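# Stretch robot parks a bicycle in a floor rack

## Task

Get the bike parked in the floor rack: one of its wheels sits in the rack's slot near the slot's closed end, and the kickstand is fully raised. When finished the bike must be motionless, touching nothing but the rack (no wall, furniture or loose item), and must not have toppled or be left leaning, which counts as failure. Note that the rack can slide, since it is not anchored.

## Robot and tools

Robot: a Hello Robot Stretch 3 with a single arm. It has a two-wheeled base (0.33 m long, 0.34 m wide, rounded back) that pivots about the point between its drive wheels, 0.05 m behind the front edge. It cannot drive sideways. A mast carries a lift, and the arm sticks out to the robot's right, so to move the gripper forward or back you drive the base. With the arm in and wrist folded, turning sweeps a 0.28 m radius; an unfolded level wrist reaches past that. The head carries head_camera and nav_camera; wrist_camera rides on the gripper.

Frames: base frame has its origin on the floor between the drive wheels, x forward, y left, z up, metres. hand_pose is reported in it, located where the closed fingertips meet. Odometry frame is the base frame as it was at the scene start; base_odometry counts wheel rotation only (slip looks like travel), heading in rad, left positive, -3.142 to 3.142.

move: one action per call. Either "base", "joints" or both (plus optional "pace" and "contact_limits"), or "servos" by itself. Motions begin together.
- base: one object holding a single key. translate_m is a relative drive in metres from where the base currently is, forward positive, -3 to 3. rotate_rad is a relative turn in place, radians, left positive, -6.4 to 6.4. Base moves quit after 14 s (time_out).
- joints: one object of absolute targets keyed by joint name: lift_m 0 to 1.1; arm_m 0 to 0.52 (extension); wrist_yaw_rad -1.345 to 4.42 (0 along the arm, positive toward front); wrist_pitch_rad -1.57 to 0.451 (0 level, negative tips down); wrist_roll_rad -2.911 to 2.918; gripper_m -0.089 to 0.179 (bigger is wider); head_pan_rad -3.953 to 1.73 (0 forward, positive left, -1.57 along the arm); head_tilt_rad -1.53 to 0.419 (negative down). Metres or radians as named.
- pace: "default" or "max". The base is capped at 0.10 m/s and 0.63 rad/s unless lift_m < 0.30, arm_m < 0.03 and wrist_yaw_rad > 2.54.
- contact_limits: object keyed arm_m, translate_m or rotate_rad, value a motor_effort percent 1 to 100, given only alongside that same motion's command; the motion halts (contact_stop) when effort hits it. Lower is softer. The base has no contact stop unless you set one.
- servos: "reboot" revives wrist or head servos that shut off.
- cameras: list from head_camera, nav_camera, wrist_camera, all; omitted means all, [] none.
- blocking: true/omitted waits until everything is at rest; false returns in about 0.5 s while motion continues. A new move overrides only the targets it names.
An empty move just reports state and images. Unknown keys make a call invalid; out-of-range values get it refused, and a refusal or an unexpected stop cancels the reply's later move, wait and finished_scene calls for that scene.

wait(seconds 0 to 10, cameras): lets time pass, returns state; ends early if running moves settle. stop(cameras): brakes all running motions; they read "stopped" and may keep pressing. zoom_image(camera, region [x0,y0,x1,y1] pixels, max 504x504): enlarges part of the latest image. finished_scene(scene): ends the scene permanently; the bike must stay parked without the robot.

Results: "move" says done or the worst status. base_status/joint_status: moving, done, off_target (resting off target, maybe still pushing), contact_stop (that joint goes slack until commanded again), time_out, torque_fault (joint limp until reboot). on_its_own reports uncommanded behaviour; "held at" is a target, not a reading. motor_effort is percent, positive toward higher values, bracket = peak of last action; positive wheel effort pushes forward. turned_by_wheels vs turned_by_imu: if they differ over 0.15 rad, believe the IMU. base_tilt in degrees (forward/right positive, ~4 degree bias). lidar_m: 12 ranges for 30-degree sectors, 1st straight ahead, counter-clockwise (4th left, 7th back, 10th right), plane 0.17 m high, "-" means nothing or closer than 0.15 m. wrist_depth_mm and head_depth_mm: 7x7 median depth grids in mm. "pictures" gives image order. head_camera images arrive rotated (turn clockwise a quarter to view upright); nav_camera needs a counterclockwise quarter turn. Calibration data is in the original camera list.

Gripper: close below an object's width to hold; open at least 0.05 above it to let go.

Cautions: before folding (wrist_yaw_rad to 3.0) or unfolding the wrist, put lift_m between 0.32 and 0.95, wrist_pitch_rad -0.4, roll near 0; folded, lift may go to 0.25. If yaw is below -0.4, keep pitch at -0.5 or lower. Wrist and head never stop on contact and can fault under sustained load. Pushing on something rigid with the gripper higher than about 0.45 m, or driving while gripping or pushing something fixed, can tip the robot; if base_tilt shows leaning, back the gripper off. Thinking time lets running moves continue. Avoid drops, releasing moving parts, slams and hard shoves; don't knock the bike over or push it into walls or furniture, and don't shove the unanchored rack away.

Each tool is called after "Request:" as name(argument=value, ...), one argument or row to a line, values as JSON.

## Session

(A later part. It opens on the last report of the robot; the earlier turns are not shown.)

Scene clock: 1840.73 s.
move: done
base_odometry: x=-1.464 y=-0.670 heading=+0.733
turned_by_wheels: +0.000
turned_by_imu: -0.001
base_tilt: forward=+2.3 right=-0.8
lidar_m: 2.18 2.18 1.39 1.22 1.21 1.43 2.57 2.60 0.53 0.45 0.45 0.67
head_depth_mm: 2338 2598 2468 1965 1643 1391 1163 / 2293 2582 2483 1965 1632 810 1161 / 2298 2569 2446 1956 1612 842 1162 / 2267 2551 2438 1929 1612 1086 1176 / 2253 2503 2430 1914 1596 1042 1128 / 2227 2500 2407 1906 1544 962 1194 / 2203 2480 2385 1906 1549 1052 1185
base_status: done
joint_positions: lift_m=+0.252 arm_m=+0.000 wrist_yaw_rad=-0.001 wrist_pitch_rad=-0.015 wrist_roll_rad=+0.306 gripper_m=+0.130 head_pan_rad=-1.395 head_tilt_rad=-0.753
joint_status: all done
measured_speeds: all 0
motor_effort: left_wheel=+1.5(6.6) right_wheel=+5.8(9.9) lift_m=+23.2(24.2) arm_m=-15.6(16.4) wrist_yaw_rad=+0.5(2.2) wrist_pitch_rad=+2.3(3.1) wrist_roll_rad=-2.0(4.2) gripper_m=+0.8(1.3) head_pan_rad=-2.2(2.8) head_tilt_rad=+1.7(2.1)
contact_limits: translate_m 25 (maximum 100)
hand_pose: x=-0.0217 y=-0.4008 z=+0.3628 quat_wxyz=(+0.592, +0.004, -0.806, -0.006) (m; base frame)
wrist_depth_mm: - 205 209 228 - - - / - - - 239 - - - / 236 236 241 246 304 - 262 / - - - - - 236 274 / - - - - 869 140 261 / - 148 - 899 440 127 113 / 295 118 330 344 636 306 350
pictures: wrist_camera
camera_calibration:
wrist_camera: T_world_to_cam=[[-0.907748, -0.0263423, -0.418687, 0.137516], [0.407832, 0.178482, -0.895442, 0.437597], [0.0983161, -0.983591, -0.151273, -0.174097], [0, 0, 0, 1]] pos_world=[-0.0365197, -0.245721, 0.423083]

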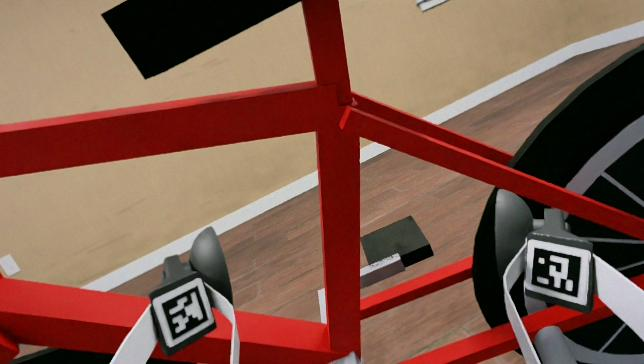

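Request:
move(
  base={"translate_m": 0.006},
  joints={"arm_m": 0.08, "wrist_roll_rad": 0.34},
  cameras=["wrist_camera"],
  contact_limits={"arm_m": 45},
)

Scene clock: 1849.53 s.
move: done
base_odometry: x=-1.459 y=-0.666 heading=+0.733
turned_by_wheels: +0.000
turned_by_imu: -0.001
base_tilt: forward=+2.3 right=-0.8
lidar_m: 2.18 2.18 1.39 1.22 1.22 1.43 2.57 2.61 0.52 0.44 0.45 0.67
head_depth_mm: 2319 2598 2489 1971 1631 1394 1147 / 2313 2615 2465 1949 1624 814 1165 / 2282 2580 2434 1951 1609 882 1134 / 2291 2547 2418 1939 1606 1056 1136 / 2240 2509 2416 1916 1608 1041 1053 / 2220 2504 2366 1921 1557 963 1189 / 2207 2469 2411 1912 1554 1043 1183
base_status: done
joint_positions: lift_m=+0.252 arm_m=+0.080 wrist_yaw_rad=-0.001 wrist_pitch_rad=-0.015 wrist_roll_rad=+0.337 gripper_m=+0.130 head_pan_rad=-1.395 head_tilt_rad=-0.753
joint_status: all done
measured_speeds: all 0
motor_effort: left_wheel=+1.7(4.9) right_wheel=+6.2(9.5) lift_m=+25.7(25.7) arm_m=+20.2(20.8) wrist_yaw_rad=+0.6(1.9) wrist_pitch_rad=+2.9(3.4) wrist_roll_rad=+1.1(4.9) gripper_m=+0.8(1.4) head_pan_rad=-2.3(3.0) head_tilt_rad=+1.2(2.3)
contact_limits: arm_m 45 (drawing in: default 40, maximum 56; extending or still: default 48, maximum 69)
hand_pose: x=-0.0217 y=-0.4808 z=+0.3628 quat_wxyz=(+0.579, +0.004, -0.815, -0.007) (m; base frame)
wrist_depth_mm: 133 158 - 152 - - - / - - 165 157 - - - / 155 156 161 163 133 - - / - - - 178 - 144 168 / - - - 196 964 140 203 / - 142 - 214 364 249 114 / - 120 922 755 317 507 240
pictures: wrist_camera
camera_calibration:
wrist_camera: T_world_to_cam=[[-0.894263, -0.0260743, -0.446781, 0.146058], [0.435594, 0.178415, -0.882285, 0.447626], [0.102717, -0.98361, -0.148192, -0.253823], [0, 0, 0, 1]] pos_world=[-0.0382962, -0.325718, 0.422575]

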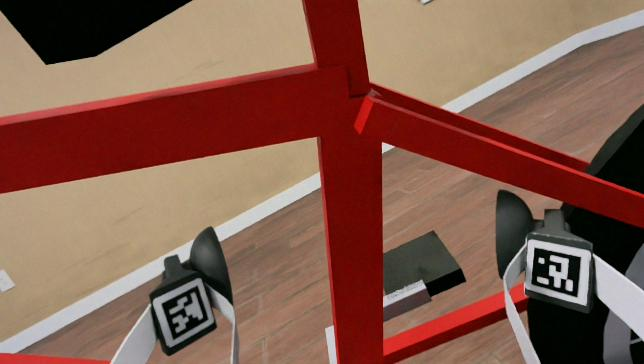

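Request:
move(
  base={"translate_m": 0.004},
  joints={"arm_m": 0.14},
  cameras=["wrist_camera", "head_camera"],
  contact_limits={"arm_m": 45},
)

Scene clock: 1856.53 s.
move: done
base_odometry: x=-1.456 y=-0.663 heading=+0.733
turned_by_wheels: +0.000
turned_by_imu: -0.001
base_tilt: forward=+2.4 right=-0.8
lidar_m: 2.17 2.18 1.39 1.22 1.22 1.44 2.57 2.61 0.52 0.44 0.45 0.67
head_depth_mm: 2314 2619 2485 1959 1627 1390 1143 / 2304 2554 2483 1967 1615 813 1164 / 2265 2577 2453 1952 1630 886 924 / 2283 2543 2448 1937 1614 1074 1140 / 2233 2539 2437 1936 1596 1039 1130 / 2205 2489 2397 1934 1573 956 1186 / 2218 2463 2371 1887 1580 1103 1191
base_status: done
joint_positions: lift_m=+0.252 arm_m=+0.140 wrist_yaw_rad=-0.001 wrist_pitch_rad=-0.015 wrist_roll_rad=+0.337 gripper_m=+0.130 head_pan_rad=-1.395 head_tilt_rad=-0.753
joint_status: all done
measured_speeds: all 0
motor_effort: left_wheel=+0.2(4.3) right_wheel=+5.0(8.9) lift_m=+28.1(28.4) arm_m=+19.9(21.3) wrist_yaw_rad=+0.2(1.7) wrist_pitch_rad=+2.7(3.1) wrist_roll_rad=+1.0(1.2) gripper_m=+0.4(1.6) head_pan_rad=-2.3(2.8) head_tilt_rad=+1.2(2.1)
contact_limits: arm_m 45 (drawing in: default 40, maximum 56; extending or still: default 48, maximum 69)
hand_pose: x=-0.0217 y=-0.5408 z=+0.3628 quat_wxyz=(+0.579, +0.004, -0.815, -0.007) (m; base frame)
wrist_depth_mm: - - - 95 - - - / - 94 95 100 108 - - / - 99 102 103 68 - - / - - - 112 117 - 77 / - - - 123 350 140 129 / - 143 - 135 137 292 112 / - 120 903 743 292 529 247
pictures: head_camera (sideways), wrist_camera
camera_calibration:
head_camera: T_world_to_cam=[[-0.137712, 0.642905, -0.753464, 0.999811], [0.985193, 0.167351, -0.0372712, 0.0437796], [0.102131, -0.74744, -0.656432, 0.809618], [0, 0, 0, 1]] pos_world=[0.0118679, -0.0449695, 1.28641]
wrist_camera: T_world_to_cam=[[-0.894237, -0.0260922, -0.446832, 0.144508], [0.435641, 0.178424, -0.882259, 0.458325], [0.102746, -0.983608, -0.148186, -0.312841], [0, 0, 0, 1]] pos_world=[-0.0382974, -0.385718, 0.422574]

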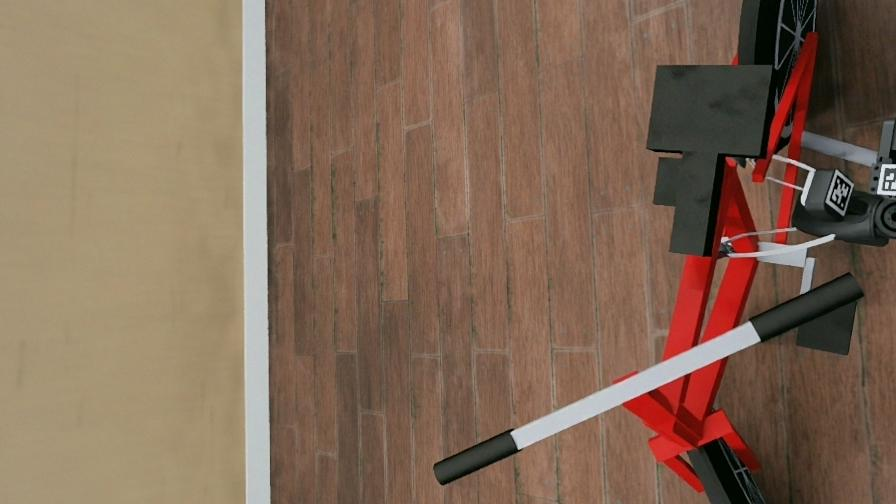

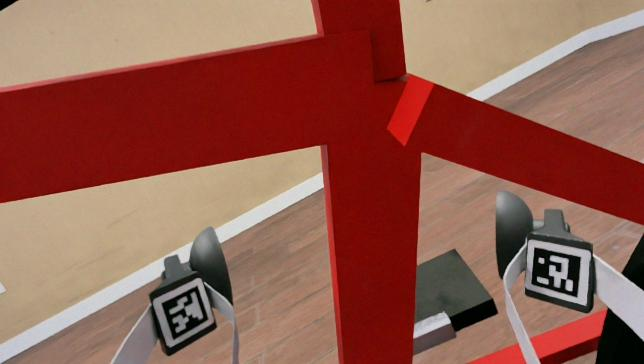

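Request:
move(
  joints={"arm_m": 0.19},
  cameras=["wrist_camera", "head_camera"],
  contact_limits={"arm_m": 35},
)

Scene clock: 1861.43 s.
move: done
base_odometry: x=-1.456 y=-0.663 heading=+0.733
turned_by_wheels: +0.000
turned_by_imu: -0.001
base_tilt: forward=+2.3 right=-0.8
lidar_m: 2.18 2.18 1.39 1.22 1.22 1.43 2.57 2.61 0.52 0.44 0.45 0.67
head_depth_mm: 2343 2584 2485 1972 1625 1395 1151 / 2296 2590 2483 1955 1612 813 1074 / 2297 2579 2452 1934 1612 882 777 / 2257 2556 2422 1941 1614 1074 1138 / 2245 2537 2425 1923 1603 1038 1135 / 2236 2508 2398 1907 1549 956 1187 / 2202 2473 2391 1886 1578 1102 1181
base_status: not commanded
joint_positions: lift_m=+0.252 arm_m=+0.190 wrist_yaw_rad=-0.001 wrist_pitch_rad=-0.015 wrist_roll_rad=+0.337 gripper_m=+0.130 head_pan_rad=-1.395 head_tilt_rad=-0.753
joint_status: all done
measured_speeds: all 0
motor_effort: left_wheel=+0.2(0.4) right_wheel=+5.3(5.7) lift_m=+29.1(30.2) arm_m=+19.4(21.0) wrist_yaw_rad=+1.1(1.7) wrist_pitch_rad=+2.8(3.3) wrist_roll_rad=+1.0(1.1) gripper_m=+0.2(1.7) head_pan_rad=-2.2(2.7) head_tilt_rad=+1.3(2.0)
contact_limits: arm_m 35 (drawing in: default 40, maximum 56; extending or still: default 48, maximum 69)
hand_pose: x=-0.0217 y=-0.5908 z=+0.3628 quat_wxyz=(+0.579, +0.004, -0.815, -0.007) (m; base frame)
wrist_depth_mm: - - - - - - - / - - - - - - - / - - - - - - - / - - - - - - - / - - - - - - - / - 143 146 - - 125 - / - 120 939 - - 254 467
pictures: head_camera (sideways), wrist_camera
camera_calibration:
head_camera: T_world_to_cam=[[-0.137712, 0.642905, -0.753464, 0.999811], [0.985193, 0.167351, -0.0372712, 0.0437796], [0.102131, -0.74744, -0.656432, 0.809618], [0, 0, 0, 1]] pos_world=[0.0118679, -0.0449695, 1.28641]
wrist_camera: T_world_to_cam=[[-0.89423, -0.0260921, -0.446846, 0.143211], [0.435655, 0.178424, -0.882253, 0.467248], [0.102748, -0.983608, -0.148185, -0.362025], [0, 0, 0, 1]] pos_world=[-0.0382982, -0.435722, 0.422577]

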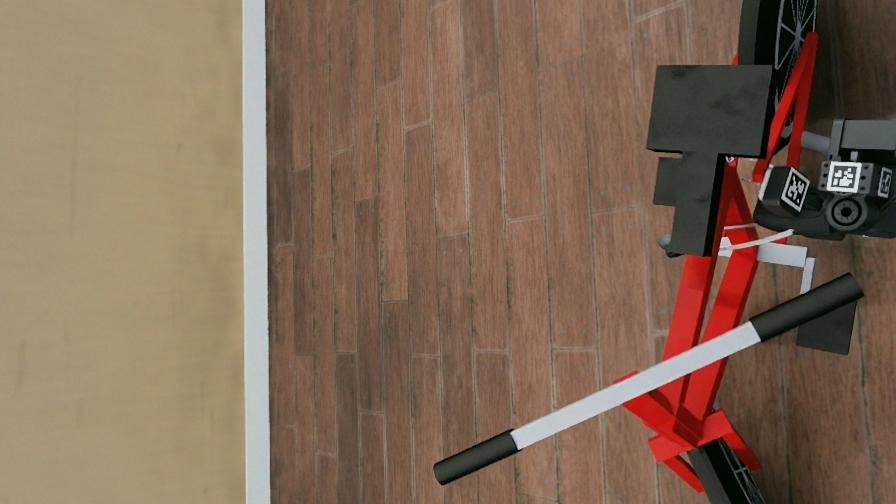

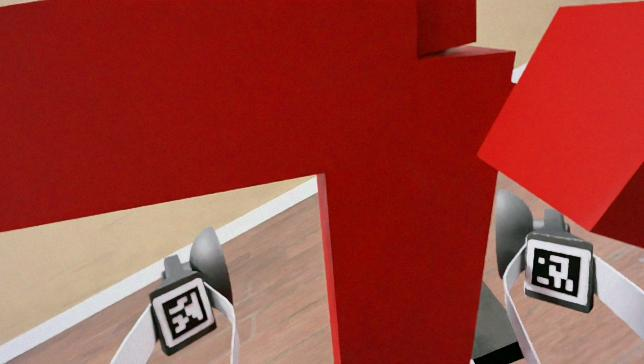

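Request:
move(
  joints={"lift_m": 0.226, "wrist_pitch_rad": 0.24},
  cameras=["wrist_camera", "head_camera"],
)

Scene clock: 1879.37 s.
move: done
base_odometry: x=-1.456 y=-0.663 heading=+0.733
turned_by_wheels: +0.000
turned_by_imu: -0.001
base_tilt: forward=+2.3 right=-0.8
lidar_m: 2.17 2.18 1.39 1.22 1.22 1.43 2.57 2.61 0.52 0.44 0.44 0.67
head_depth_mm: 2344 2586 2477 1986 1638 1397 1148 / 2305 2617 2466 1965 1629 816 1149 / 2268 2579 2470 1949 1608 882 818 / 2270 2538 2434 1933 1607 1070 1134 / 2252 2499 2389 1932 1615 1044 1131 / 2224 2493 2405 1923 1554 954 1187 / 2239 2469 2398 1907 1588 1100 1180
base_status: not commanded
joint_positions: lift_m=+0.226 arm_m=+0.190 wrist_yaw_rad=-0.001 wrist_pitch_rad=+0.216 wrist_roll_rad=+0.337 gripper_m=+0.130 head_pan_rad=-1.395 head_tilt_rad=-0.753
joint_status: all done
measured_speeds: all 0
motor_effort: left_wheel=+0.3(0.5) right_wheel=+5.2(5.5) lift_m=+22.5(25.1) arm_m=+12.2(14.3) wrist_yaw_rad=+1.3(2.0) wrist_pitch_rad=+4.4(5.6) wrist_roll_rad=+0.9(1.1) gripper_m=+0.1(1.4) head_pan_rad=-2.2(2.8) head_tilt_rad=+1.6(1.9)
contact_limits: arm_m 35 (drawing in: default 40, maximum 56; extending or still: default 48, maximum 69)
hand_pose: x=-0.0216 y=-0.5904 z=+0.3961 quat_wxyz=(+0.576, -0.062, -0.811, +0.087) (m; base frame)
wrist_depth_mm: - - - - - - - / - - - - - - - / - - - - 62 - - / - 64 - 64 64 - - / - - - - - - - / - 143 - - - - - / - 120 - - - 91 614
pictures: head_camera (sideways), wrist_camera
camera_calibration:
head_camera: T_world_to_cam=[[-0.137712, 0.642905, -0.753464, 0.999811], [0.985193, 0.167351, -0.0372712, 0.0437796], [0.102131, -0.74744, -0.656432, 0.809618], [0, 0, 0, 1]] pos_world=[0.0118679, -0.0449695, 1.28641]
wrist_camera: T_world_to_cam=[[-0.894289, -0.127726, -0.428875, 0.0909936], [0.435493, -0.027974, -0.899757, 0.381555], [0.102925, -0.991415, 0.0806405, -0.45195], [0, 0, 0, 1]] pos_world=[-0.0382734, -0.425774, 0.418778]

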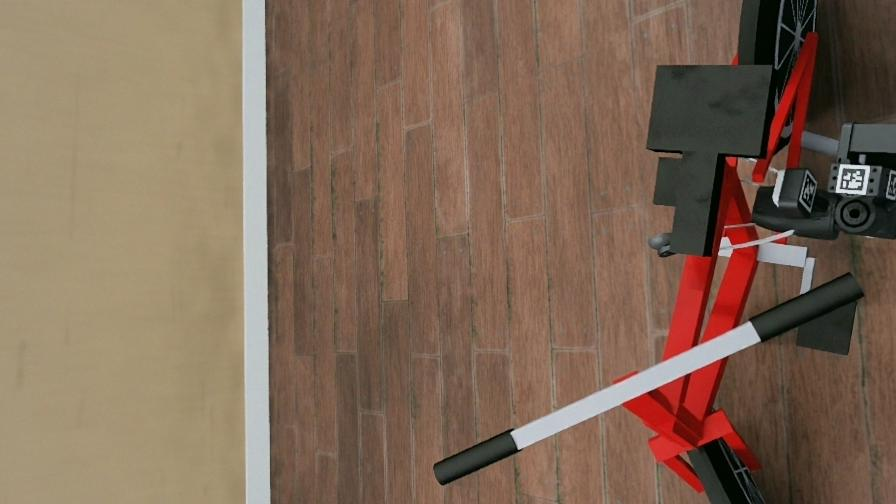

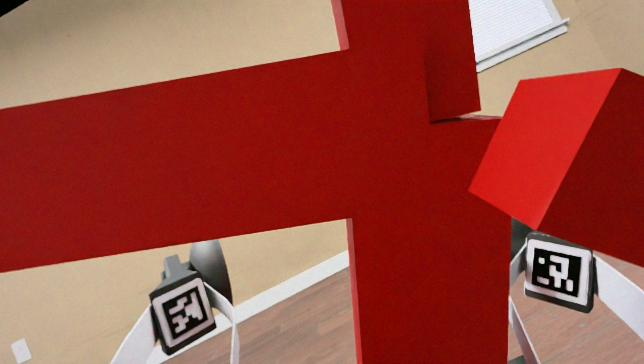

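Request:
move(
  joints={"lift_m": 0.216},
  cameras=[],
)

Request:
move(
  joints={"gripper_m": 0.0},
  cameras=["wrist_camera", "head_camera"],
)

Scene clock: 1885.43 s.
move: done
base_odometry: x=-1.456 y=-0.663 heading=+0.733
turned_by_wheels: +0.000
turned_by_imu: -0.001
base_tilt: forward=+2.3 right=-0.7
lidar_m: 2.17 2.18 1.39 1.22 1.22 1.43 2.57 2.60 0.52 0.44 0.45 0.67
head_depth_mm: 2303 2621 2492 1973 1633 1388 1147 / 2280 2629 2458 1956 1628 813 1144 / 2291 2577 2454 1943 1610 880 829 / 2271 2536 2437 1916 1603 1072 1142 / 2225 2520 2421 1923 1613 1036 1132 / 2237 2492 2412 1908 1561 954 1189 / 2205 2488 2371 1901 1573 1098 1188
base_status: not commanded
joint_positions: lift_m=+0.216 arm_m=+0.190 wrist_yaw_rad=-0.001 wrist_pitch_rad=+0.217 wrist_roll_rad=+0.337 gripper_m=+0.130 head_pan_rad=-1.395 head_tilt_rad=-0.753
joint_status: all done
measured_speeds: all 0
motor_effort: left_wheel=+0.2(0.4) right_wheel=+5.2(5.5) lift_m=+22.7(23.8) arm_m=+7.0(7.9) wrist_yaw_rad=-0.4(1.3) wrist_pitch_rad=+4.1(4.7) wrist_roll_rad=+0.9(1.0) gripper_m=+1.2(1.2) head_pan_rad=-2.1(2.9) head_tilt_rad=+1.3(2.1)
contact_limits: arm_m 35 (drawing in: default 40, maximum 56; extending or still: default 48, maximum 69)
hand_pose: x=-0.0216 y=-0.5904 z=+0.3863 quat_wxyz=(+0.576, -0.063, -0.811, +0.088) (m; base frame)
wrist_depth_mm: - - - - - - - / - - - - - - - / - - - - - - - / - 67 - 66 - 67 - / - - - - - 140 140 / - 142 148 - - 125 114 / - 120 - - - 639 602
pictures: none
No camera images: "cameras" was empty.

Scene clock: 1887.27 s.
move: done
base_odometry: x=-1.456 y=-0.663 heading=+0.732
turned_by_wheels: +0.000
turned_by_imu: -0.001
base_tilt: forward=+2.3 right=-0.8
lidar_m: 2.17 2.17 1.39 1.22 1.22 1.43 2.56 2.60 0.52 0.44 0.44 0.66
head_depth_mm: 2321 2603 2475 1956 1633 1390 1156 / 2302 2569 2494 1958 1626 811 1149 / 2295 2559 2428 1936 1623 873 834 / 2266 2545 2428 1943 1612 1082 1133 / 2218 2516 2423 1927 1610 1041 1132 / 2218 2517 2404 1922 1555 965 1186 / 2204 2458 2394 1912 1547 1030 1186
base_status: not commanded
joint_positions: lift_m=+0.216 arm_m=+0.190 wrist_yaw_rad=-0.014 wrist_pitch_rad=+0.208 wrist_roll_rad=+0.346 gripper_m=+0.001 head_pan_rad=-1.395 head_tilt_rad=-0.753
joint_status: all done
measured_speeds: all 0
on_its_own: wrist_yaw_rad is at rest, and its effort (+11.9) is outside its rest range (-9 to +9)
motor_effort: left_wheel=-3.9(4.2) right_wheel=+11.9(12.5) lift_m=+33.0(33.0) arm_m=+3.6(6.7) wrist_yaw_rad=+11.9(19.1) wrist_pitch_rad=+6.0(6.2) wrist_roll_rad=-2.0(2.3) gripper_m=-24.1(95.8) head_pan_rad=-2.2(2.8) head_tilt_rad=+1.4(1.8)
contact_limits: arm_m 35 (drawing in: default 40, maximum 56; extending or still: default 48, maximum 69)
hand_pose: x=-0.0249 y=-0.5907 z=+0.3841 quat_wxyz=(+0.573, -0.065, -0.813, +0.081) (m; base frame)
wrist_depth_mm: - - - - - - - / - - - - - - - / - - - - - - - / - 66 - - - - - / - - - 69 - 143 - / - - 128 - - 122 709 / - - - - - 645 573
pictures: head_camera (sideways), wrist_camera
camera_calibration:
head_camera: T_world_to_cam=[[-0.137712, 0.642905, -0.753464, 0.999811], [0.985193, 0.167351, -0.0372712, 0.0437796], [0.102131, -0.74744, -0.656432, 0.809618], [0, 0, 0, 1]] pos_world=[0.0118679, -0.0449695, 1.28641]
wrist_camera: T_world_to_cam=[[-0.891571, -0.114721, -0.43811, 0.0941877], [0.443546, -0.0257935, -0.89588, 0.372175], [0.0914757, -0.993063, 0.0738807, -0.449518], [0, 0, 0, 1]] pos_world=[-0.0399818, -0.425995, 0.4079]

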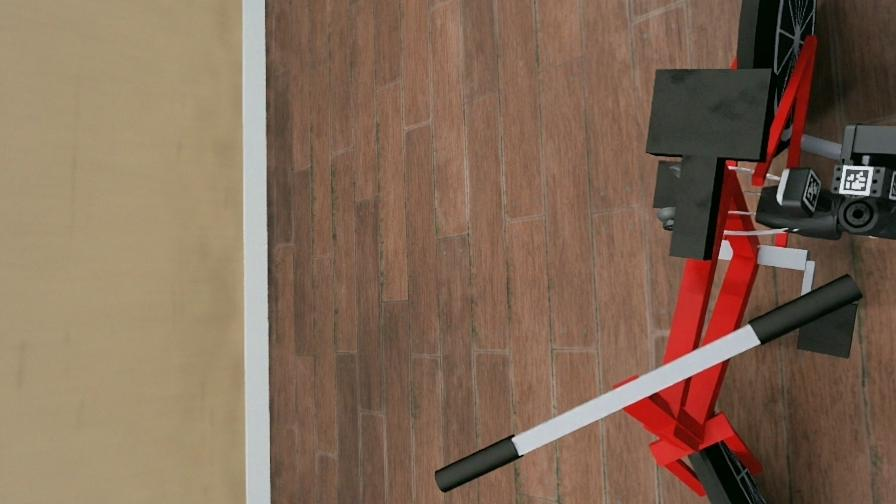

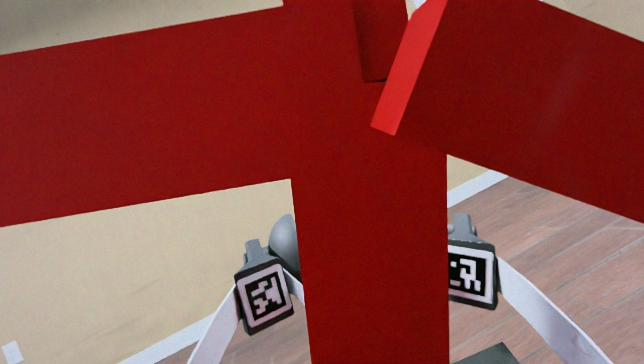

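Request:
move(
  joints={"arm_m": 0.22, "lift_m": 0.232, "wrist_pitch_rad": 0.15},
  cameras=["head_camera", "wrist_camera"],
)

Scene clock: 1894.07 s.
move: done
base_odometry: x=-1.456 y=-0.663 heading=+0.732
turned_by_wheels: +0.000
turned_by_imu: -0.001
base_tilt: forward=+2.3 right=-0.8
lidar_m: 2.17 2.17 1.39 1.22 1.22 1.43 2.57 2.61 0.53 0.44 0.44 0.68
head_depth_mm: 2313 2608 2515 1962 1634 1393 1173 / 2312 2614 2465 1953 1618 836 1145 / 2271 2565 2471 1942 1613 861 801 / 2258 2530 2436 1953 1609 1078 1159 / 2251 2516 2427 1934 1601 1012 1148 / 2237 2485 2401 1915 885 1281 1193 / 2224 2468 2374 1840 1588 1071 1189
base_status: not commanded
joint_positions: lift_m=+0.232 arm_m=+0.220 wrist_yaw_rad=-0.021 wrist_pitch_rad=+0.151 wrist_roll_rad=+0.352 gripper_m=+0.004 head_pan_rad=-1.395 head_tilt_rad=-0.753
joint_status: all done
measured_speeds: all 0
on_its_own: wrist_yaw_rad is at rest, and its effort (+19.1) is outside its rest range (-9 to +9)
motor_effort: left_wheel=-5.8(5.8) right_wheel=+14.7(14.7) lift_m=+19.5(33.2) arm_m=+24.6(30.2) wrist_yaw_rad=+19.1(19.2) wrist_pitch_rad=+0.0(7.4) wrist_roll_rad=-4.1(4.4) gripper_m=-8.1(8.6) head_pan_rad=-2.1(2.8) head_tilt_rad=+2.1(2.1)
hand_pose: x=-0.0269 y=-0.6219 z=+0.3853 quat_wxyz=(+0.572, -0.051, -0.817, +0.055) (m; base frame)
wrist_depth_mm: - - - - - - - / - - - - - - - / - - 66 - - - - / - 68 - 67 - - - / - - - 70 - 914 - / - - 128 - - 120 678 / - - - - - 653 540
pictures: head_camera (sideways), wrist_camera
camera_calibration:
head_camera: T_world_to_cam=[[-0.137692, 0.642817, -0.753543, 0.999914], [0.985195, 0.16734, -0.0372703, 0.0437784], [0.10214, -0.747519, -0.656341, 0.809499], [0, 0, 0, 1]] pos_world=[0.011868, -0.0449714, 1.28642]
wrist_camera: T_world_to_cam=[[-0.889153, -0.0832625, -0.449971, 0.113561], [0.449725, 0.0227451, -0.892877, 0.402542], [0.0845779, -0.996268, 0.0172213, -0.4608], [0, 0, 0, 1]] pos_world=[-0.0410869, -0.458781, 0.418455]

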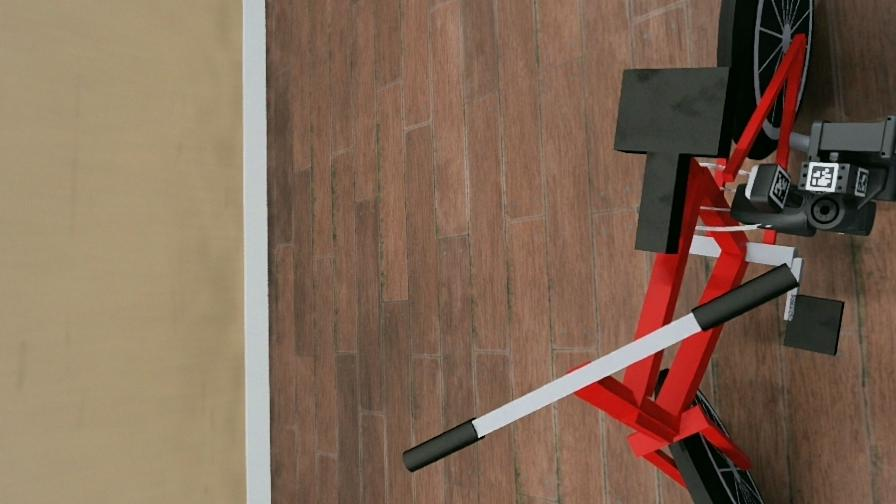

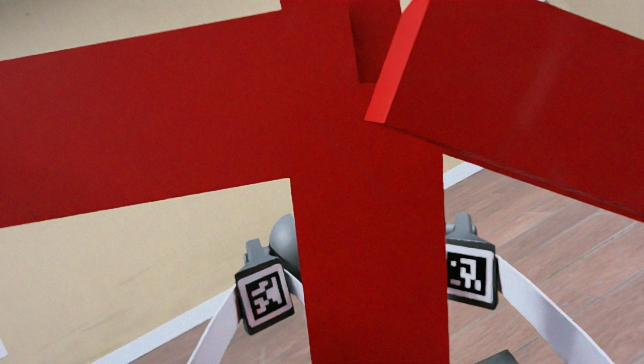

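Request:
move(
  joints={"arm_m": 0.25, "lift_m": 0.246, "wrist_pitch_rad": 0.08},
  base={"translate_m": -0.006},
  cameras=["head_camera", "wrist_camera"],
)

Scene clock: 1899.13 s.
move: done
base_odometry: x=-1.461 y=-0.667 heading=+0.732
turned_by_wheels: -0.001
turned_by_imu: -0.002
base_tilt: forward=+2.3 right=-0.8
lidar_m: 2.18 2.19 1.39 1.22 1.22 1.43 2.55 2.60 0.60 0.53 0.66 0.69
head_depth_mm: 2333 2619 2474 1970 1632 1045 1162 / 2288 2596 2478 1956 1627 977 1136 / 2290 2594 2438 1958 1618 927 810 / 2256 2549 2433 1941 1609 1093 1180 / 2219 2504 2405 1932 1567 1285 1150 / 2204 2508 2398 1868 1487 1285 1192 / 2198 2489 2389 1899 1584 1106 1189
base_status: done
joint_positions: lift_m=+0.246 arm_m=+0.250 wrist_yaw_rad=-0.018 wrist_pitch_rad=+0.093 wrist_roll_rad=+0.352 gripper_m=+0.004 head_pan_rad=-1.395 head_tilt_rad=-0.753
joint_status: all done
measured_speeds: all 0
on_its_own: wrist_yaw_rad is at rest, and its effort (+16.9) is outside its rest range (-9 to +9)
motor_effort: left_wheel=-7.9(11.3) right_wheel=+13.3(14.8) lift_m=+17.8(27.9) arm_m=+24.0(29.3) wrist_yaw_rad=+16.9(18.7) wrist_pitch_rad=-2.6(5.6) wrist_roll_rad=-4.2(4.3) gripper_m=-8.3(8.3) head_pan_rad=-2.3(2.7) head_tilt_rad=+1.6(2.1)
hand_pose: x=-0.0261 y=-0.6523 z=+0.3845 quat_wxyz=(+0.572, -0.034, -0.819, +0.033) (m; base frame)
wrist_depth_mm: - - - - - - - / - 65 - - - - - / - - 67 - - - - / - 69 - 69 - - - / - - - 71 71 885 - / - - 128 - - 122 634 / - - - - - 607 516
pictures: head_camera (sideways), wrist_camera
camera_calibration:
head_camera: T_world_to_cam=[[-0.137661, 0.642799, -0.753564, 0.999941], [0.985202, 0.167297, -0.03727, 0.043778], [0.102112, -0.747543, -0.656317, 0.809468], [0, 0, 0, 1]] pos_world=[0.0118661, -0.0449721, 1.28642]
wrist_camera: T_world_to_cam=[[-0.888464, -0.0600884, -0.454995, 0.128467], [0.450497, 0.075167, -0.889608, 0.435189], [0.0876557, -0.995359, -0.0397136, -0.468589], [0, 0, 0, 1]] pos_world=[-0.0408384, -0.491406, 0.426991]

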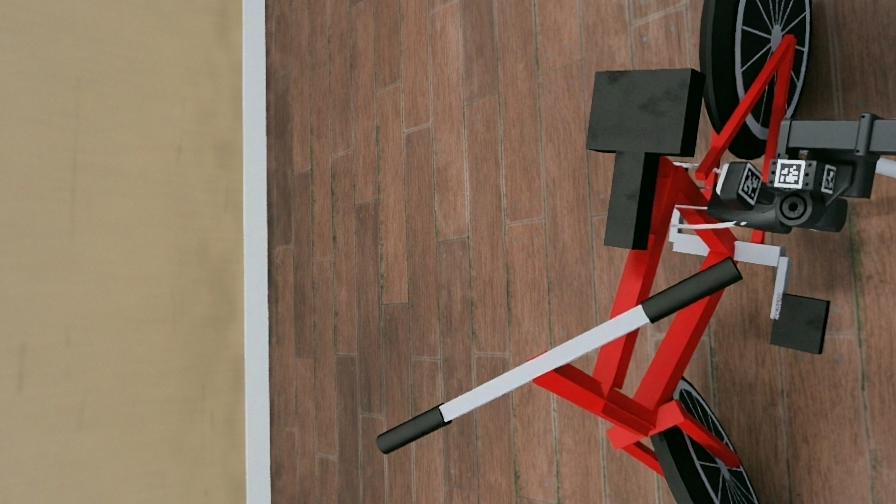

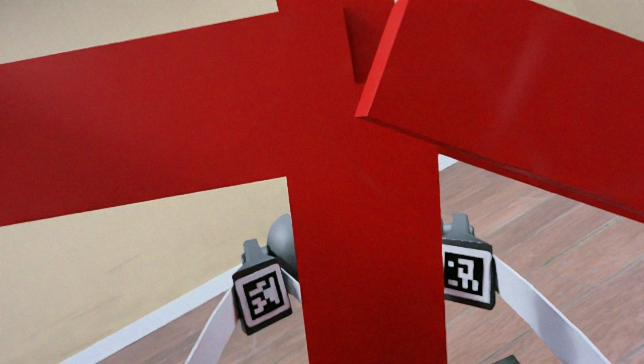

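Request:
move(
  joints={"arm_m": 0.278, "lift_m": 0.256, "wrist_pitch_rad": 0.02},
  base={"translate_m": -0.005},
  cameras=["head_camera", "wrist_camera", "nav_camera"],
)

Scene clock: 1909.30 s.
move: done
base_odometry: x=-1.465 y=-0.670 heading=+0.731
turned_by_wheels: +0.000
turned_by_imu: -0.001
base_tilt: forward=+2.3 right=-0.8
lidar_m: 2.19 2.18 1.39 1.22 1.21 1.42 2.56 2.59 0.61 0.53 0.68 0.71
head_depth_mm: 2302 2610 2490 1989 1637 1051 1170 / 2304 2619 2463 1972 932 1025 1145 / 2293 2560 2444 1939 1609 951 835 / 2260 2538 2458 1947 1619 1115 1178 / 2221 2552 2448 1921 1487 1312 1152 / 2251 2516 2388 1814 999 1285 1189 / 2222 2451 2361 1890 1586 1116 1192
base_status: done
joint_positions: lift_m=+0.256 arm_m=+0.278 wrist_yaw_rad=-0.012 wrist_pitch_rad=+0.047 wrist_roll_rad=+0.352 gripper_m=+0.004 head_pan_rad=-1.395 head_tilt_rad=-0.753
joint_status: all done
measured_speeds: all 0
on_its_own: wrist_yaw_rad is at rest, and its effort (+10.4) is outside its rest range (-9 to +9)
motor_effort: left_wheel=-5.3(10.0) right_wheel=+8.1(10.4) lift_m=+19.0(25.6) arm_m=+22.4(27.0) wrist_yaw_rad=+10.4(17.7) wrist_pitch_rad=-5.3(7.7) wrist_roll_rad=-4.1(4.4) gripper_m=-8.0(9.2) head_pan_rad=-2.0(2.7) head_tilt_rad=+1.2(2.1)
hand_pose: x=-0.0245 y=-0.6800 z=+0.3826 quat_wxyz=(+0.573, -0.018, -0.820, +0.015) (m; base frame)
wrist_depth_mm: - - - - - - - / - 67 - - - - - / - - 68 - - - - / - - - 70 - - - / - - - 71 131 845 - / - - 128 - - 124 601 / - - - - - 560 493
pictures: head_camera (sideways), nav_camera (sideways), wrist_camera
camera_calibration:
head_camera: T_world_to_cam=[[-0.137659, 0.642799, -0.753564, 0.999941], [0.985202, 0.167294, -0.03727, 0.043778], [0.10211, -0.747544, -0.656317, 0.809469], [0, 0, 0, 1]] pos_world=[0.011866, -0.0449722, 1.28642]
nav_camera: T_world_to_cam=[[0.0594318, -0.672903, 0.73734, -0.919191], [-0.984439, -0.161877, -0.0683819, 0.141517], [0.165373, -0.721802, -0.672052, 0.830122], [0, 0, 0, 1]] pos_world=[0.0566644, 0.00356576, 1.24532]
wrist_camera: T_world_to_cam=[[-0.887827, -0.0442418, -0.458045, 0.139263], [0.450541, 0.119064, -0.884781, 0.462866], [0.0936808, -0.9919, -0.0857753, -0.47628], [0, 0, 0, 1]] pos_world=[-0.0402806, -0.521372, 0.43247]

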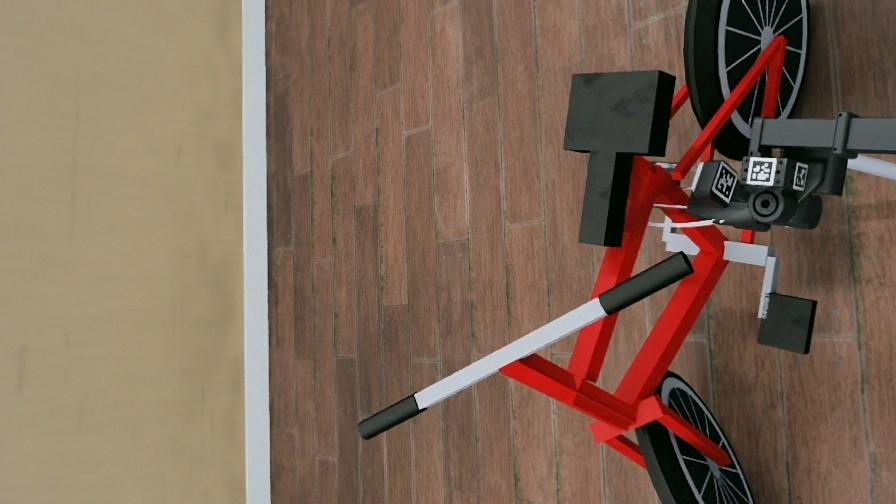

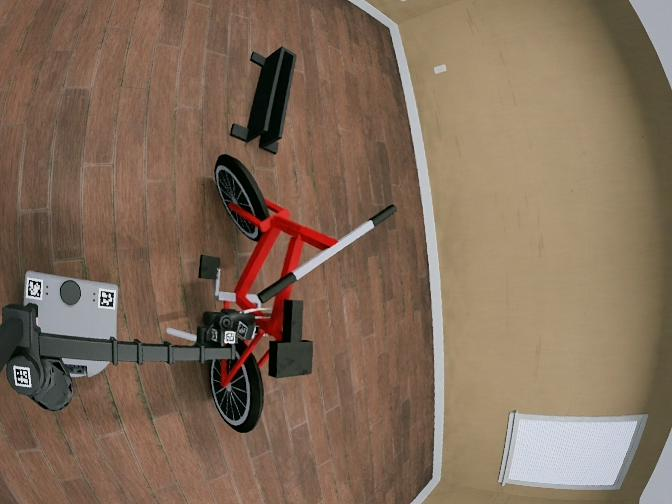

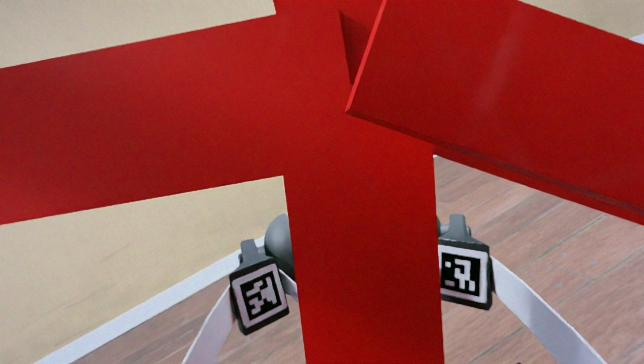

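Request:
move(
  joints={"arm_m": 0.273},
  base={"translate_m": 0.06},
  contact_limits={"translate_m": 45},
  cameras=["head_camera", "wrist_camera", "nav_camera"],
)

Scene clock: 1923.03 s.
move: done
base_odometry: x=-1.420 y=-0.630 heading=+0.731
turned_by_wheels: +0.000
turned_by_imu: -0.001
base_tilt: forward=+2.3 right=-0.8
lidar_m: 2.12 2.13 1.41 1.23 1.23 1.44 2.58 2.66 0.52 0.51 0.65 0.65
head_depth_mm: 2287 2631 2497 1967 1639 1063 1178 / 2292 2614 2465 1956 934 1039 1140 / 2275 2541 2473 1955 1616 953 833 / 2247 2541 2431 1938 1614 1101 1178 / 2245 2521 2389 1927 1480 1311 1152 / 2231 2496 2404 1866 940 1259 1188 / 2186 2454 2392 1861 1594 1056 1188
base_status: done
joint_positions: lift_m=+0.256 arm_m=+0.273 wrist_yaw_rad=+0.008 wrist_pitch_rad=+0.052 wrist_roll_rad=+0.354 gripper_m=+0.004 head_pan_rad=-1.395 head_tilt_rad=-0.753
joint_status: all done
measured_speeds: all 0
motor_effort: left_wheel=+2.8(4.8) right_wheel=+5.2(20.1) lift_m=+23.4(24.2) arm_m=+5.4(22.1) wrist_yaw_rad=-6.4(15.6) wrist_pitch_rad=-5.8(6.5) wrist_roll_rad=-4.7(4.9) gripper_m=-7.6(8.9) head_pan_rad=-2.0(3.0) head_tilt_rad=+1.2(1.9)
contact_limits: translate_m 45 (maximum 100)
hand_pose: x=-0.0195 y=-0.6752 z=+0.3838 quat_wxyz=(+0.572, -0.011, -0.820, +0.023) (m; base frame)
wrist_depth_mm: - - 71 - - - - / - - 71 - - - - / - - - - - - - / - - - 73 73 128 - / - - - 74 132 876 690 / - - 128 - - 122 604 / - - - - - 592 498
pictures: head_camera (sideways), nav_camera (sideways), wrist_camera
camera_calibration:
head_camera: T_world_to_cam=[[-0.137612, 0.642542, -0.753792, 1.00024], [0.985205, 0.167279, -0.0372673, 0.0437744], [0.102148, -0.747768, -0.656055, 0.809128], [0, 0, 0, 1]] pos_world=[0.0118669, -0.0449775, 1.28644]
nav_camera: T_world_to_cam=[[0.0593857, -0.67265, 0.737574, -0.919496], [-0.984435, -0.161899, -0.0683864, 0.141523], [0.165413, -0.722032, -0.671795, 0.829787], [0, 0, 0, 1]] pos_world=[0.0566679, 0.00354632, 1.24532]
wrist_camera: T_world_to_cam=[[-0.88586, -0.0638442, -0.459539, 0.131868], [0.449906, 0.12367, -0.884472, 0.464071], [0.113299, -0.990268, -0.0808301, -0.472216], [0, 0, 0, 1]] pos_world=[-0.0384696, -0.516593, 0.432887]

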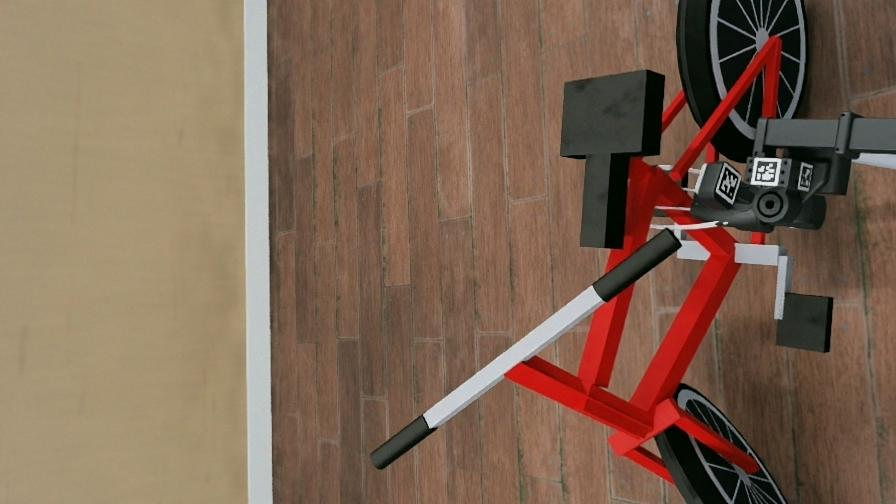

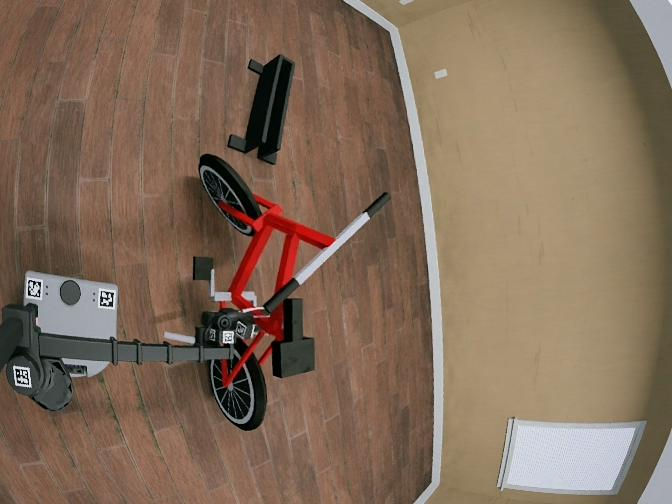

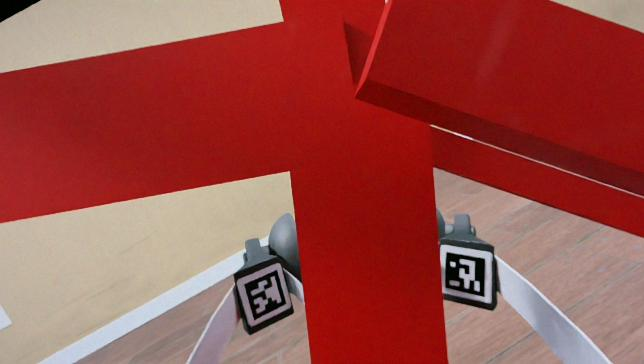

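Request:
move(
  joints={"arm_m": 0.3, "lift_m": 0.256, "wrist_pitch_rad": 0.0},
  contact_limits={"arm_m": 40},
  cameras=["head_camera"],
)

Scene clock: 1940.47 s.
move: done
base_odometry: x=-1.420 y=-0.630 heading=+0.732
turned_by_wheels: +0.001
turned_by_imu: +0.000
base_tilt: forward=+2.3 right=-0.8
lidar_m: 2.13 2.13 1.41 1.23 1.23 1.44 2.59 2.66 0.52 0.51 0.60 0.57
head_depth_mm: 2309 2607 2532 1976 1632 1079 1191 / 2306 2597 2461 1967 938 1083 1166 / 2274 2548 2477 1940 986 924 1138 / 2255 2515 2444 1944 972 1181 1176 / 2238 2510 2411 1943 1529 1310 1150 / 2199 2490 2414 1877 1023 1304 1192 / 2184 2478 2366 1864 1577 1073 1157
base_status: not commanded
joint_positions: lift_m=+0.256 arm_m=+0.300 wrist_yaw_rad=+0.018 wrist_pitch_rad=+0.039 wrist_roll_rad=+0.354 gripper_m=+0.004 head_pan_rad=-1.395 head_tilt_rad=-0.753
joint_status: all done
measured_speeds: all 0
on_its_own: wrist_yaw_rad is at rest, and its effort (-14.9) is outside its rest range (-9 to +9)
motor_effort: left_wheel=+6.8(7.1) right_wheel=-10.6(11.2) lift_m=+18.1(21.5) arm_m=+2.1(23.0) wrist_yaw_rad=-14.9(19.6) wrist_pitch_rad=-7.2(10.5) wrist_roll_rad=-4.7(5.1) gripper_m=-8.4(9.2) head_pan_rad=-1.5(2.9) head_tilt_rad=+1.7(2.1)
contact_limits: arm_m 40 (drawing in: default 40, maximum 56; extending or still: default 48, maximum 69); translate_m 45 (maximum 100)
hand_pose: x=-0.0168 y=-0.7020 z=+0.3806 quat_wxyz=(+0.572, -0.003, -0.820, +0.021) (m; base frame)
wrist_depth_mm: - - - - - - - / - 78 78 - - - - / - - 78 77 - - - / - 78 78 77 77 130 - / - - - 77 130 842 129 / - - 129 - 130 124 591 / - - - - 642 560 491
pictures: head_camera (sideways)
camera_calibration:
head_camera: T_world_to_cam=[[-0.137611, 0.642539, -0.753795, 1.00024], [0.985205, 0.167279, -0.0372672, 0.0437744], [0.102149, -0.747771, -0.656052, 0.809124], [0, 0, 0, 1]] pos_world=[0.0118669, -0.0449775, 1.28644]

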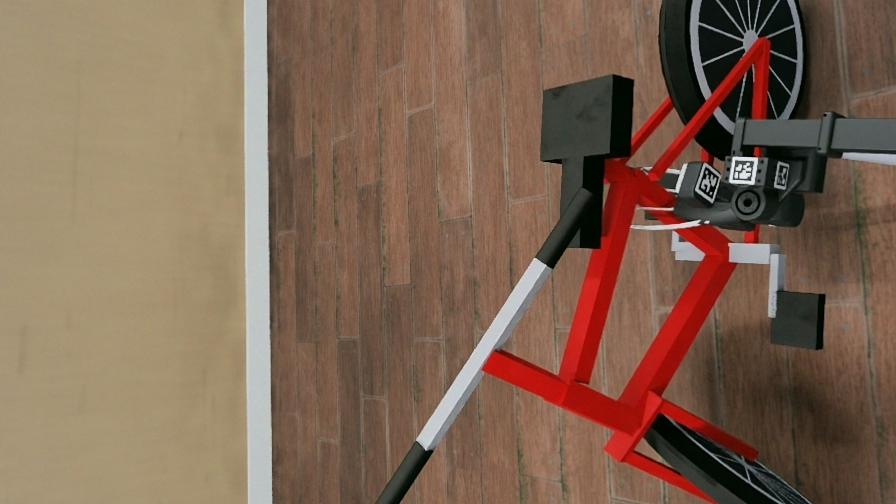

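Request:
move(
)

Scene clock: 1966.27 s.
base_odometry: x=-1.420 y=-0.630 heading=+0.732
turned_by_wheels: +0.000
turned_by_imu: -0.001
base_tilt: forward=+2.4 right=-0.8
lidar_m: 2.12 2.13 1.40 1.23 1.23 1.44 2.59 2.66 0.51 0.51 0.60 0.57
head_depth_mm: 2333 2627 2475 1988 1635 1080 1194 / 2311 2618 2466 1958 937 1076 1166 / 2284 2569 2437 1954 987 922 1131 / 2243 2547 2458 1954 974 1184 1178 / 2234 2484 2407 1898 1523 1316 1150 / 2217 2442 2389 1856 1021 1303 1193 / 2199 2458 2401 1856 1587 1070 1165
base_status: not commanded
joint_positions: lift_m=+0.256 arm_m=+0.300 wrist_yaw_rad=+0.018 wrist_pitch_rad=+0.039 wrist_roll_rad=+0.354 gripper_m=+0.004 head_pan_rad=-1.395 head_tilt_rad=-0.753
joint_status: all done
measured_speeds: all 0
on_its_own: wrist_yaw_rad is at rest, and its effort (-15.5) is outside its rest range (-9 to +9)
motor_effort: left_wheel=+6.9(7.1) right_wheel=-10.1(11.2) lift_m=+15.9(21.5) arm_m=-18.6(23.0) wrist_yaw_rad=-15.5(19.6) wrist_pitch_rad=-7.4(10.5) wrist_roll_rad=-4.8(5.1) gripper_m=-8.8(9.2) head_pan_rad=-2.4(2.9) head_tilt_rad=+1.7(2.1)
contact_limits: arm_m 40 (drawing in: default 40, maximum 56; extending or still: default 48, maximum 69); translate_m 45 (maximum 100)
hand_pose: x=-0.0168 y=-0.7019 z=+0.3806 quat_wxyz=(+0.572, -0.003, -0.820, +0.021) (m; base frame)
wrist_depth_mm: - - 78 - - - - / - 78 78 - - - - / - - 78 77 - - - / - 78 78 77 77 130 - / - - - 77 131 848 129 / - - 129 - 130 124 593 / - - - - 647 561 487
pictures: head_camera (sideways), nav_camera (sideways), wrist_camera
camera_calibration:
head_camera: T_world_to_cam=[[-0.137611, 0.642539, -0.753795, 1.00024], [0.985205, 0.167279, -0.0372672, 0.0437744], [0.102148, -0.747771, -0.656052, 0.809124], [0, 0, 0, 1]] pos_world=[0.0118669, -0.0449775, 1.28644]
nav_camera: T_world_to_cam=[[0.059385, -0.672648, 0.737576, -0.919499], [-0.984435, -0.161899, -0.0683865, 0.141523], [0.165413, -0.722035, -0.671792, 0.829784], [0, 0, 0, 1]] pos_world=[0.0566679, 0.0035461, 1.24532]
wrist_camera: T_world_to_cam=[[-0.885233, -0.0674143, -0.460238, 0.128847], [0.448378, 0.139616, -0.882873, 0.473833], [0.123775, -0.987908, -0.0933655, -0.492681], [0, 0, 0, 1]] pos_world=[-0.0374154, -0.544193, 0.431635]

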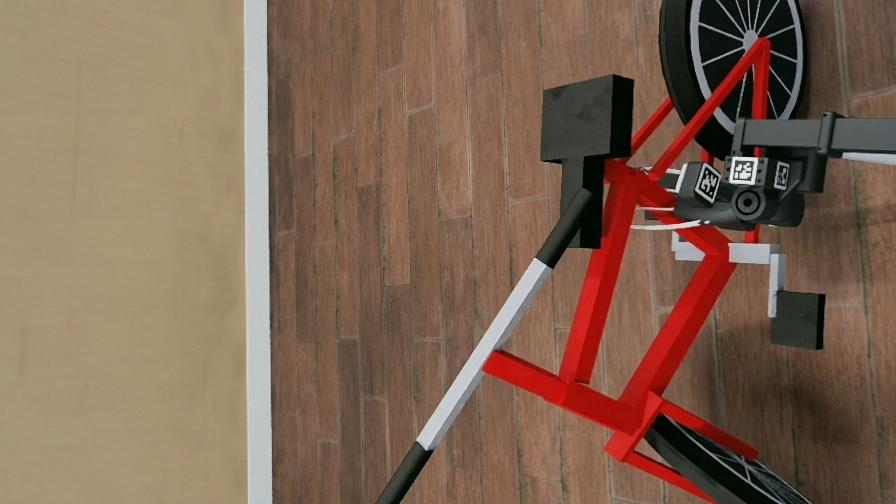

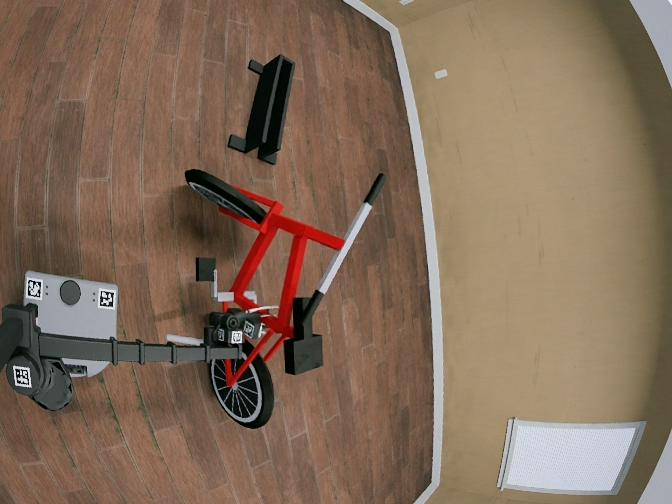

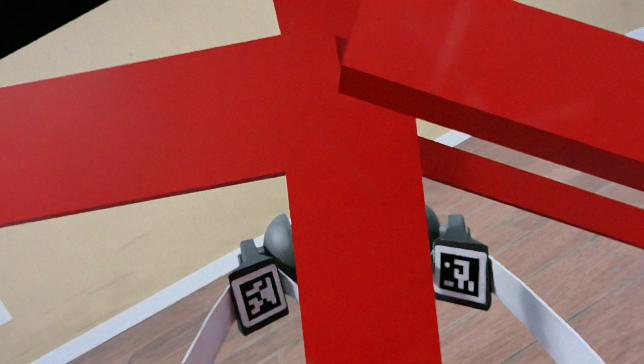

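Request:
move(
  base={"translate_m": -0.10},
  contact_limits={"translate_m": 45},
)

Scene clock: 1983.17 s.
move: done
base_odometry: x=-1.494 y=-0.697 heading=+0.731
turned_by_wheels: +0.000
turned_by_imu: -0.003
base_tilt: forward=+2.3 right=-0.8
lidar_m: 2.22 2.22 1.38 1.21 1.20 1.41 2.53 2.56 0.62 0.55 0.75 2.55
head_depth_mm: 2315 2644 2504 1981 1643 1064 1168 / 2268 2583 2479 1958 932 1009 1143 / 2298 2575 2438 1943 1615 923 1082 / 2269 2580 2449 1945 1526 1154 1195 / 2279 2537 2432 1946 1094 1349 1199 / 2243 2519 2422 1885 1132 1354 1196 / 2229 2491 2386 1926 1584 1278 1179
base_status: done
joint_positions: lift_m=+0.256 arm_m=+0.300 wrist_yaw_rad=-0.027 wrist_pitch_rad=+0.026 wrist_roll_rad=+0.354 gripper_m=+0.004 head_pan_rad=-1.395 head_tilt_rad=-0.753
joint_status: not commanded
measured_speeds: all 0
on_its_own: wrist_yaw_rad is at rest, and its effort (+23.6) is outside its rest range (-9 to +9)
motor_effort: left_wheel=-6.1(17.6) right_wheel=+4.4(26.5) lift_m=+23.6(23.9) arm_m=-9.8(13.5) wrist_yaw_rad=+23.6(48.2) wrist_pitch_rad=-5.0(7.9) wrist_roll_rad=-4.9(5.1) gripper_m=-9.2(9.9) head_pan_rad=-2.3(2.9) head_tilt_rad=+1.6(2.0)
contact_limits: arm_m 40 (drawing in: default 40, maximum 56; extending or still: default 48, maximum 69); translate_m 45 (maximum 100)
hand_pose: x=-0.0285 y=-0.7016 z=+0.3771 quat_wxyz=(+0.572, -0.018, -0.820, +0.002) (m; base frame)
wrist_depth_mm: - - - - - - - / - - - - - - - / - - - - - - - / - - - - - - - / - - - - - - - / - - - - - - - / - - - - 68 - -
pictures: head_camera (sideways), nav_camera (sideways), wrist_camera
camera_calibration:
head_camera: T_world_to_cam=[[-0.137611, 0.642539, -0.753795, 1.00024], [0.985205, 0.167279, -0.0372672, 0.0437744], [0.102149, -0.747771, -0.656052, 0.809124], [0, 0, 0, 1]] pos_world=[0.0118669, -0.0449775, 1.28644]
nav_camera: T_world_to_cam=[[0.0593851, -0.672648, 0.737576, -0.919499], [-0.984435, -0.161899, -0.0683865, 0.141523], [0.165413, -0.722035, -0.671792, 0.829784], [0, 0, 0, 1]] pos_world=[0.0566679, 0.00354611, 1.24532]
wrist_camera: T_world_to_cam=[[-0.887216, -0.0208975, -0.460881, 0.149757], [0.454578, 0.130989, -0.881022, 0.469397], [0.0787814, -0.991164, -0.106716, -0.489822], [0, 0, 0, 1]] pos_world=[-0.0419225, -0.54385, 0.430298]

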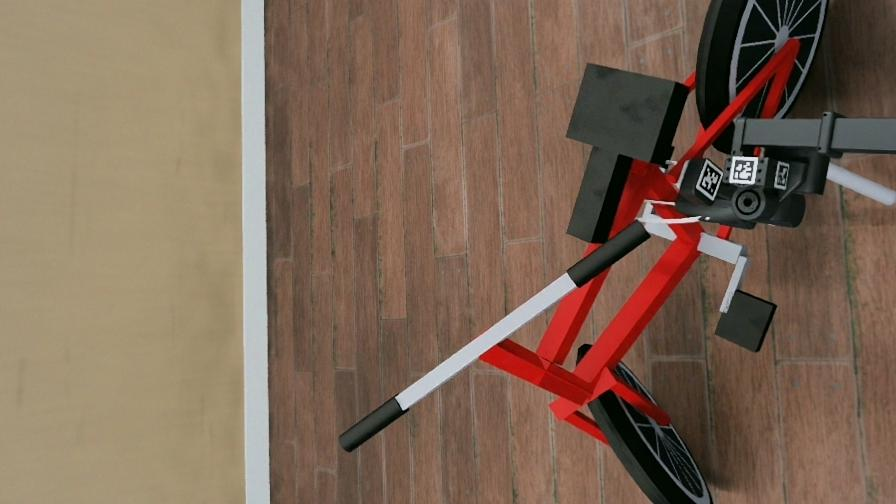

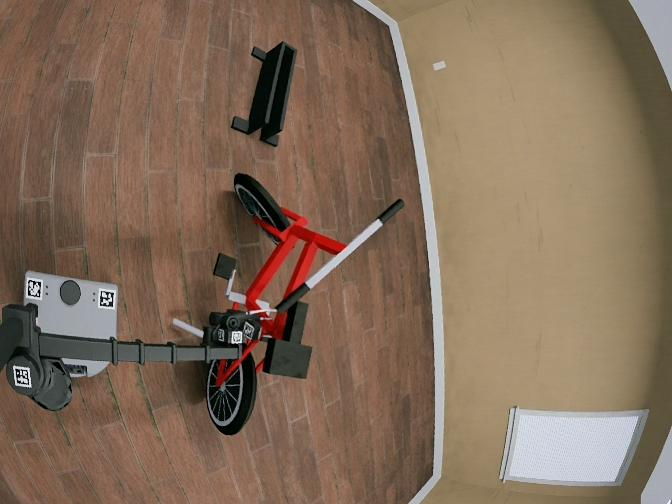

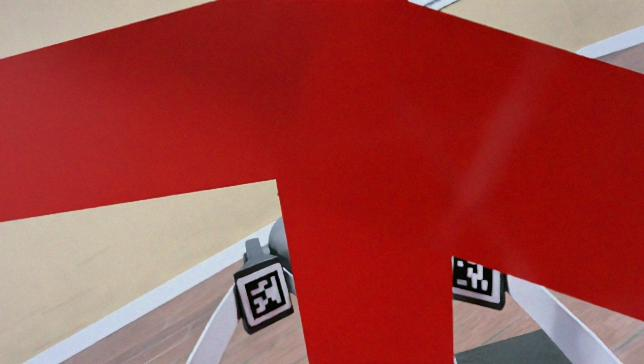

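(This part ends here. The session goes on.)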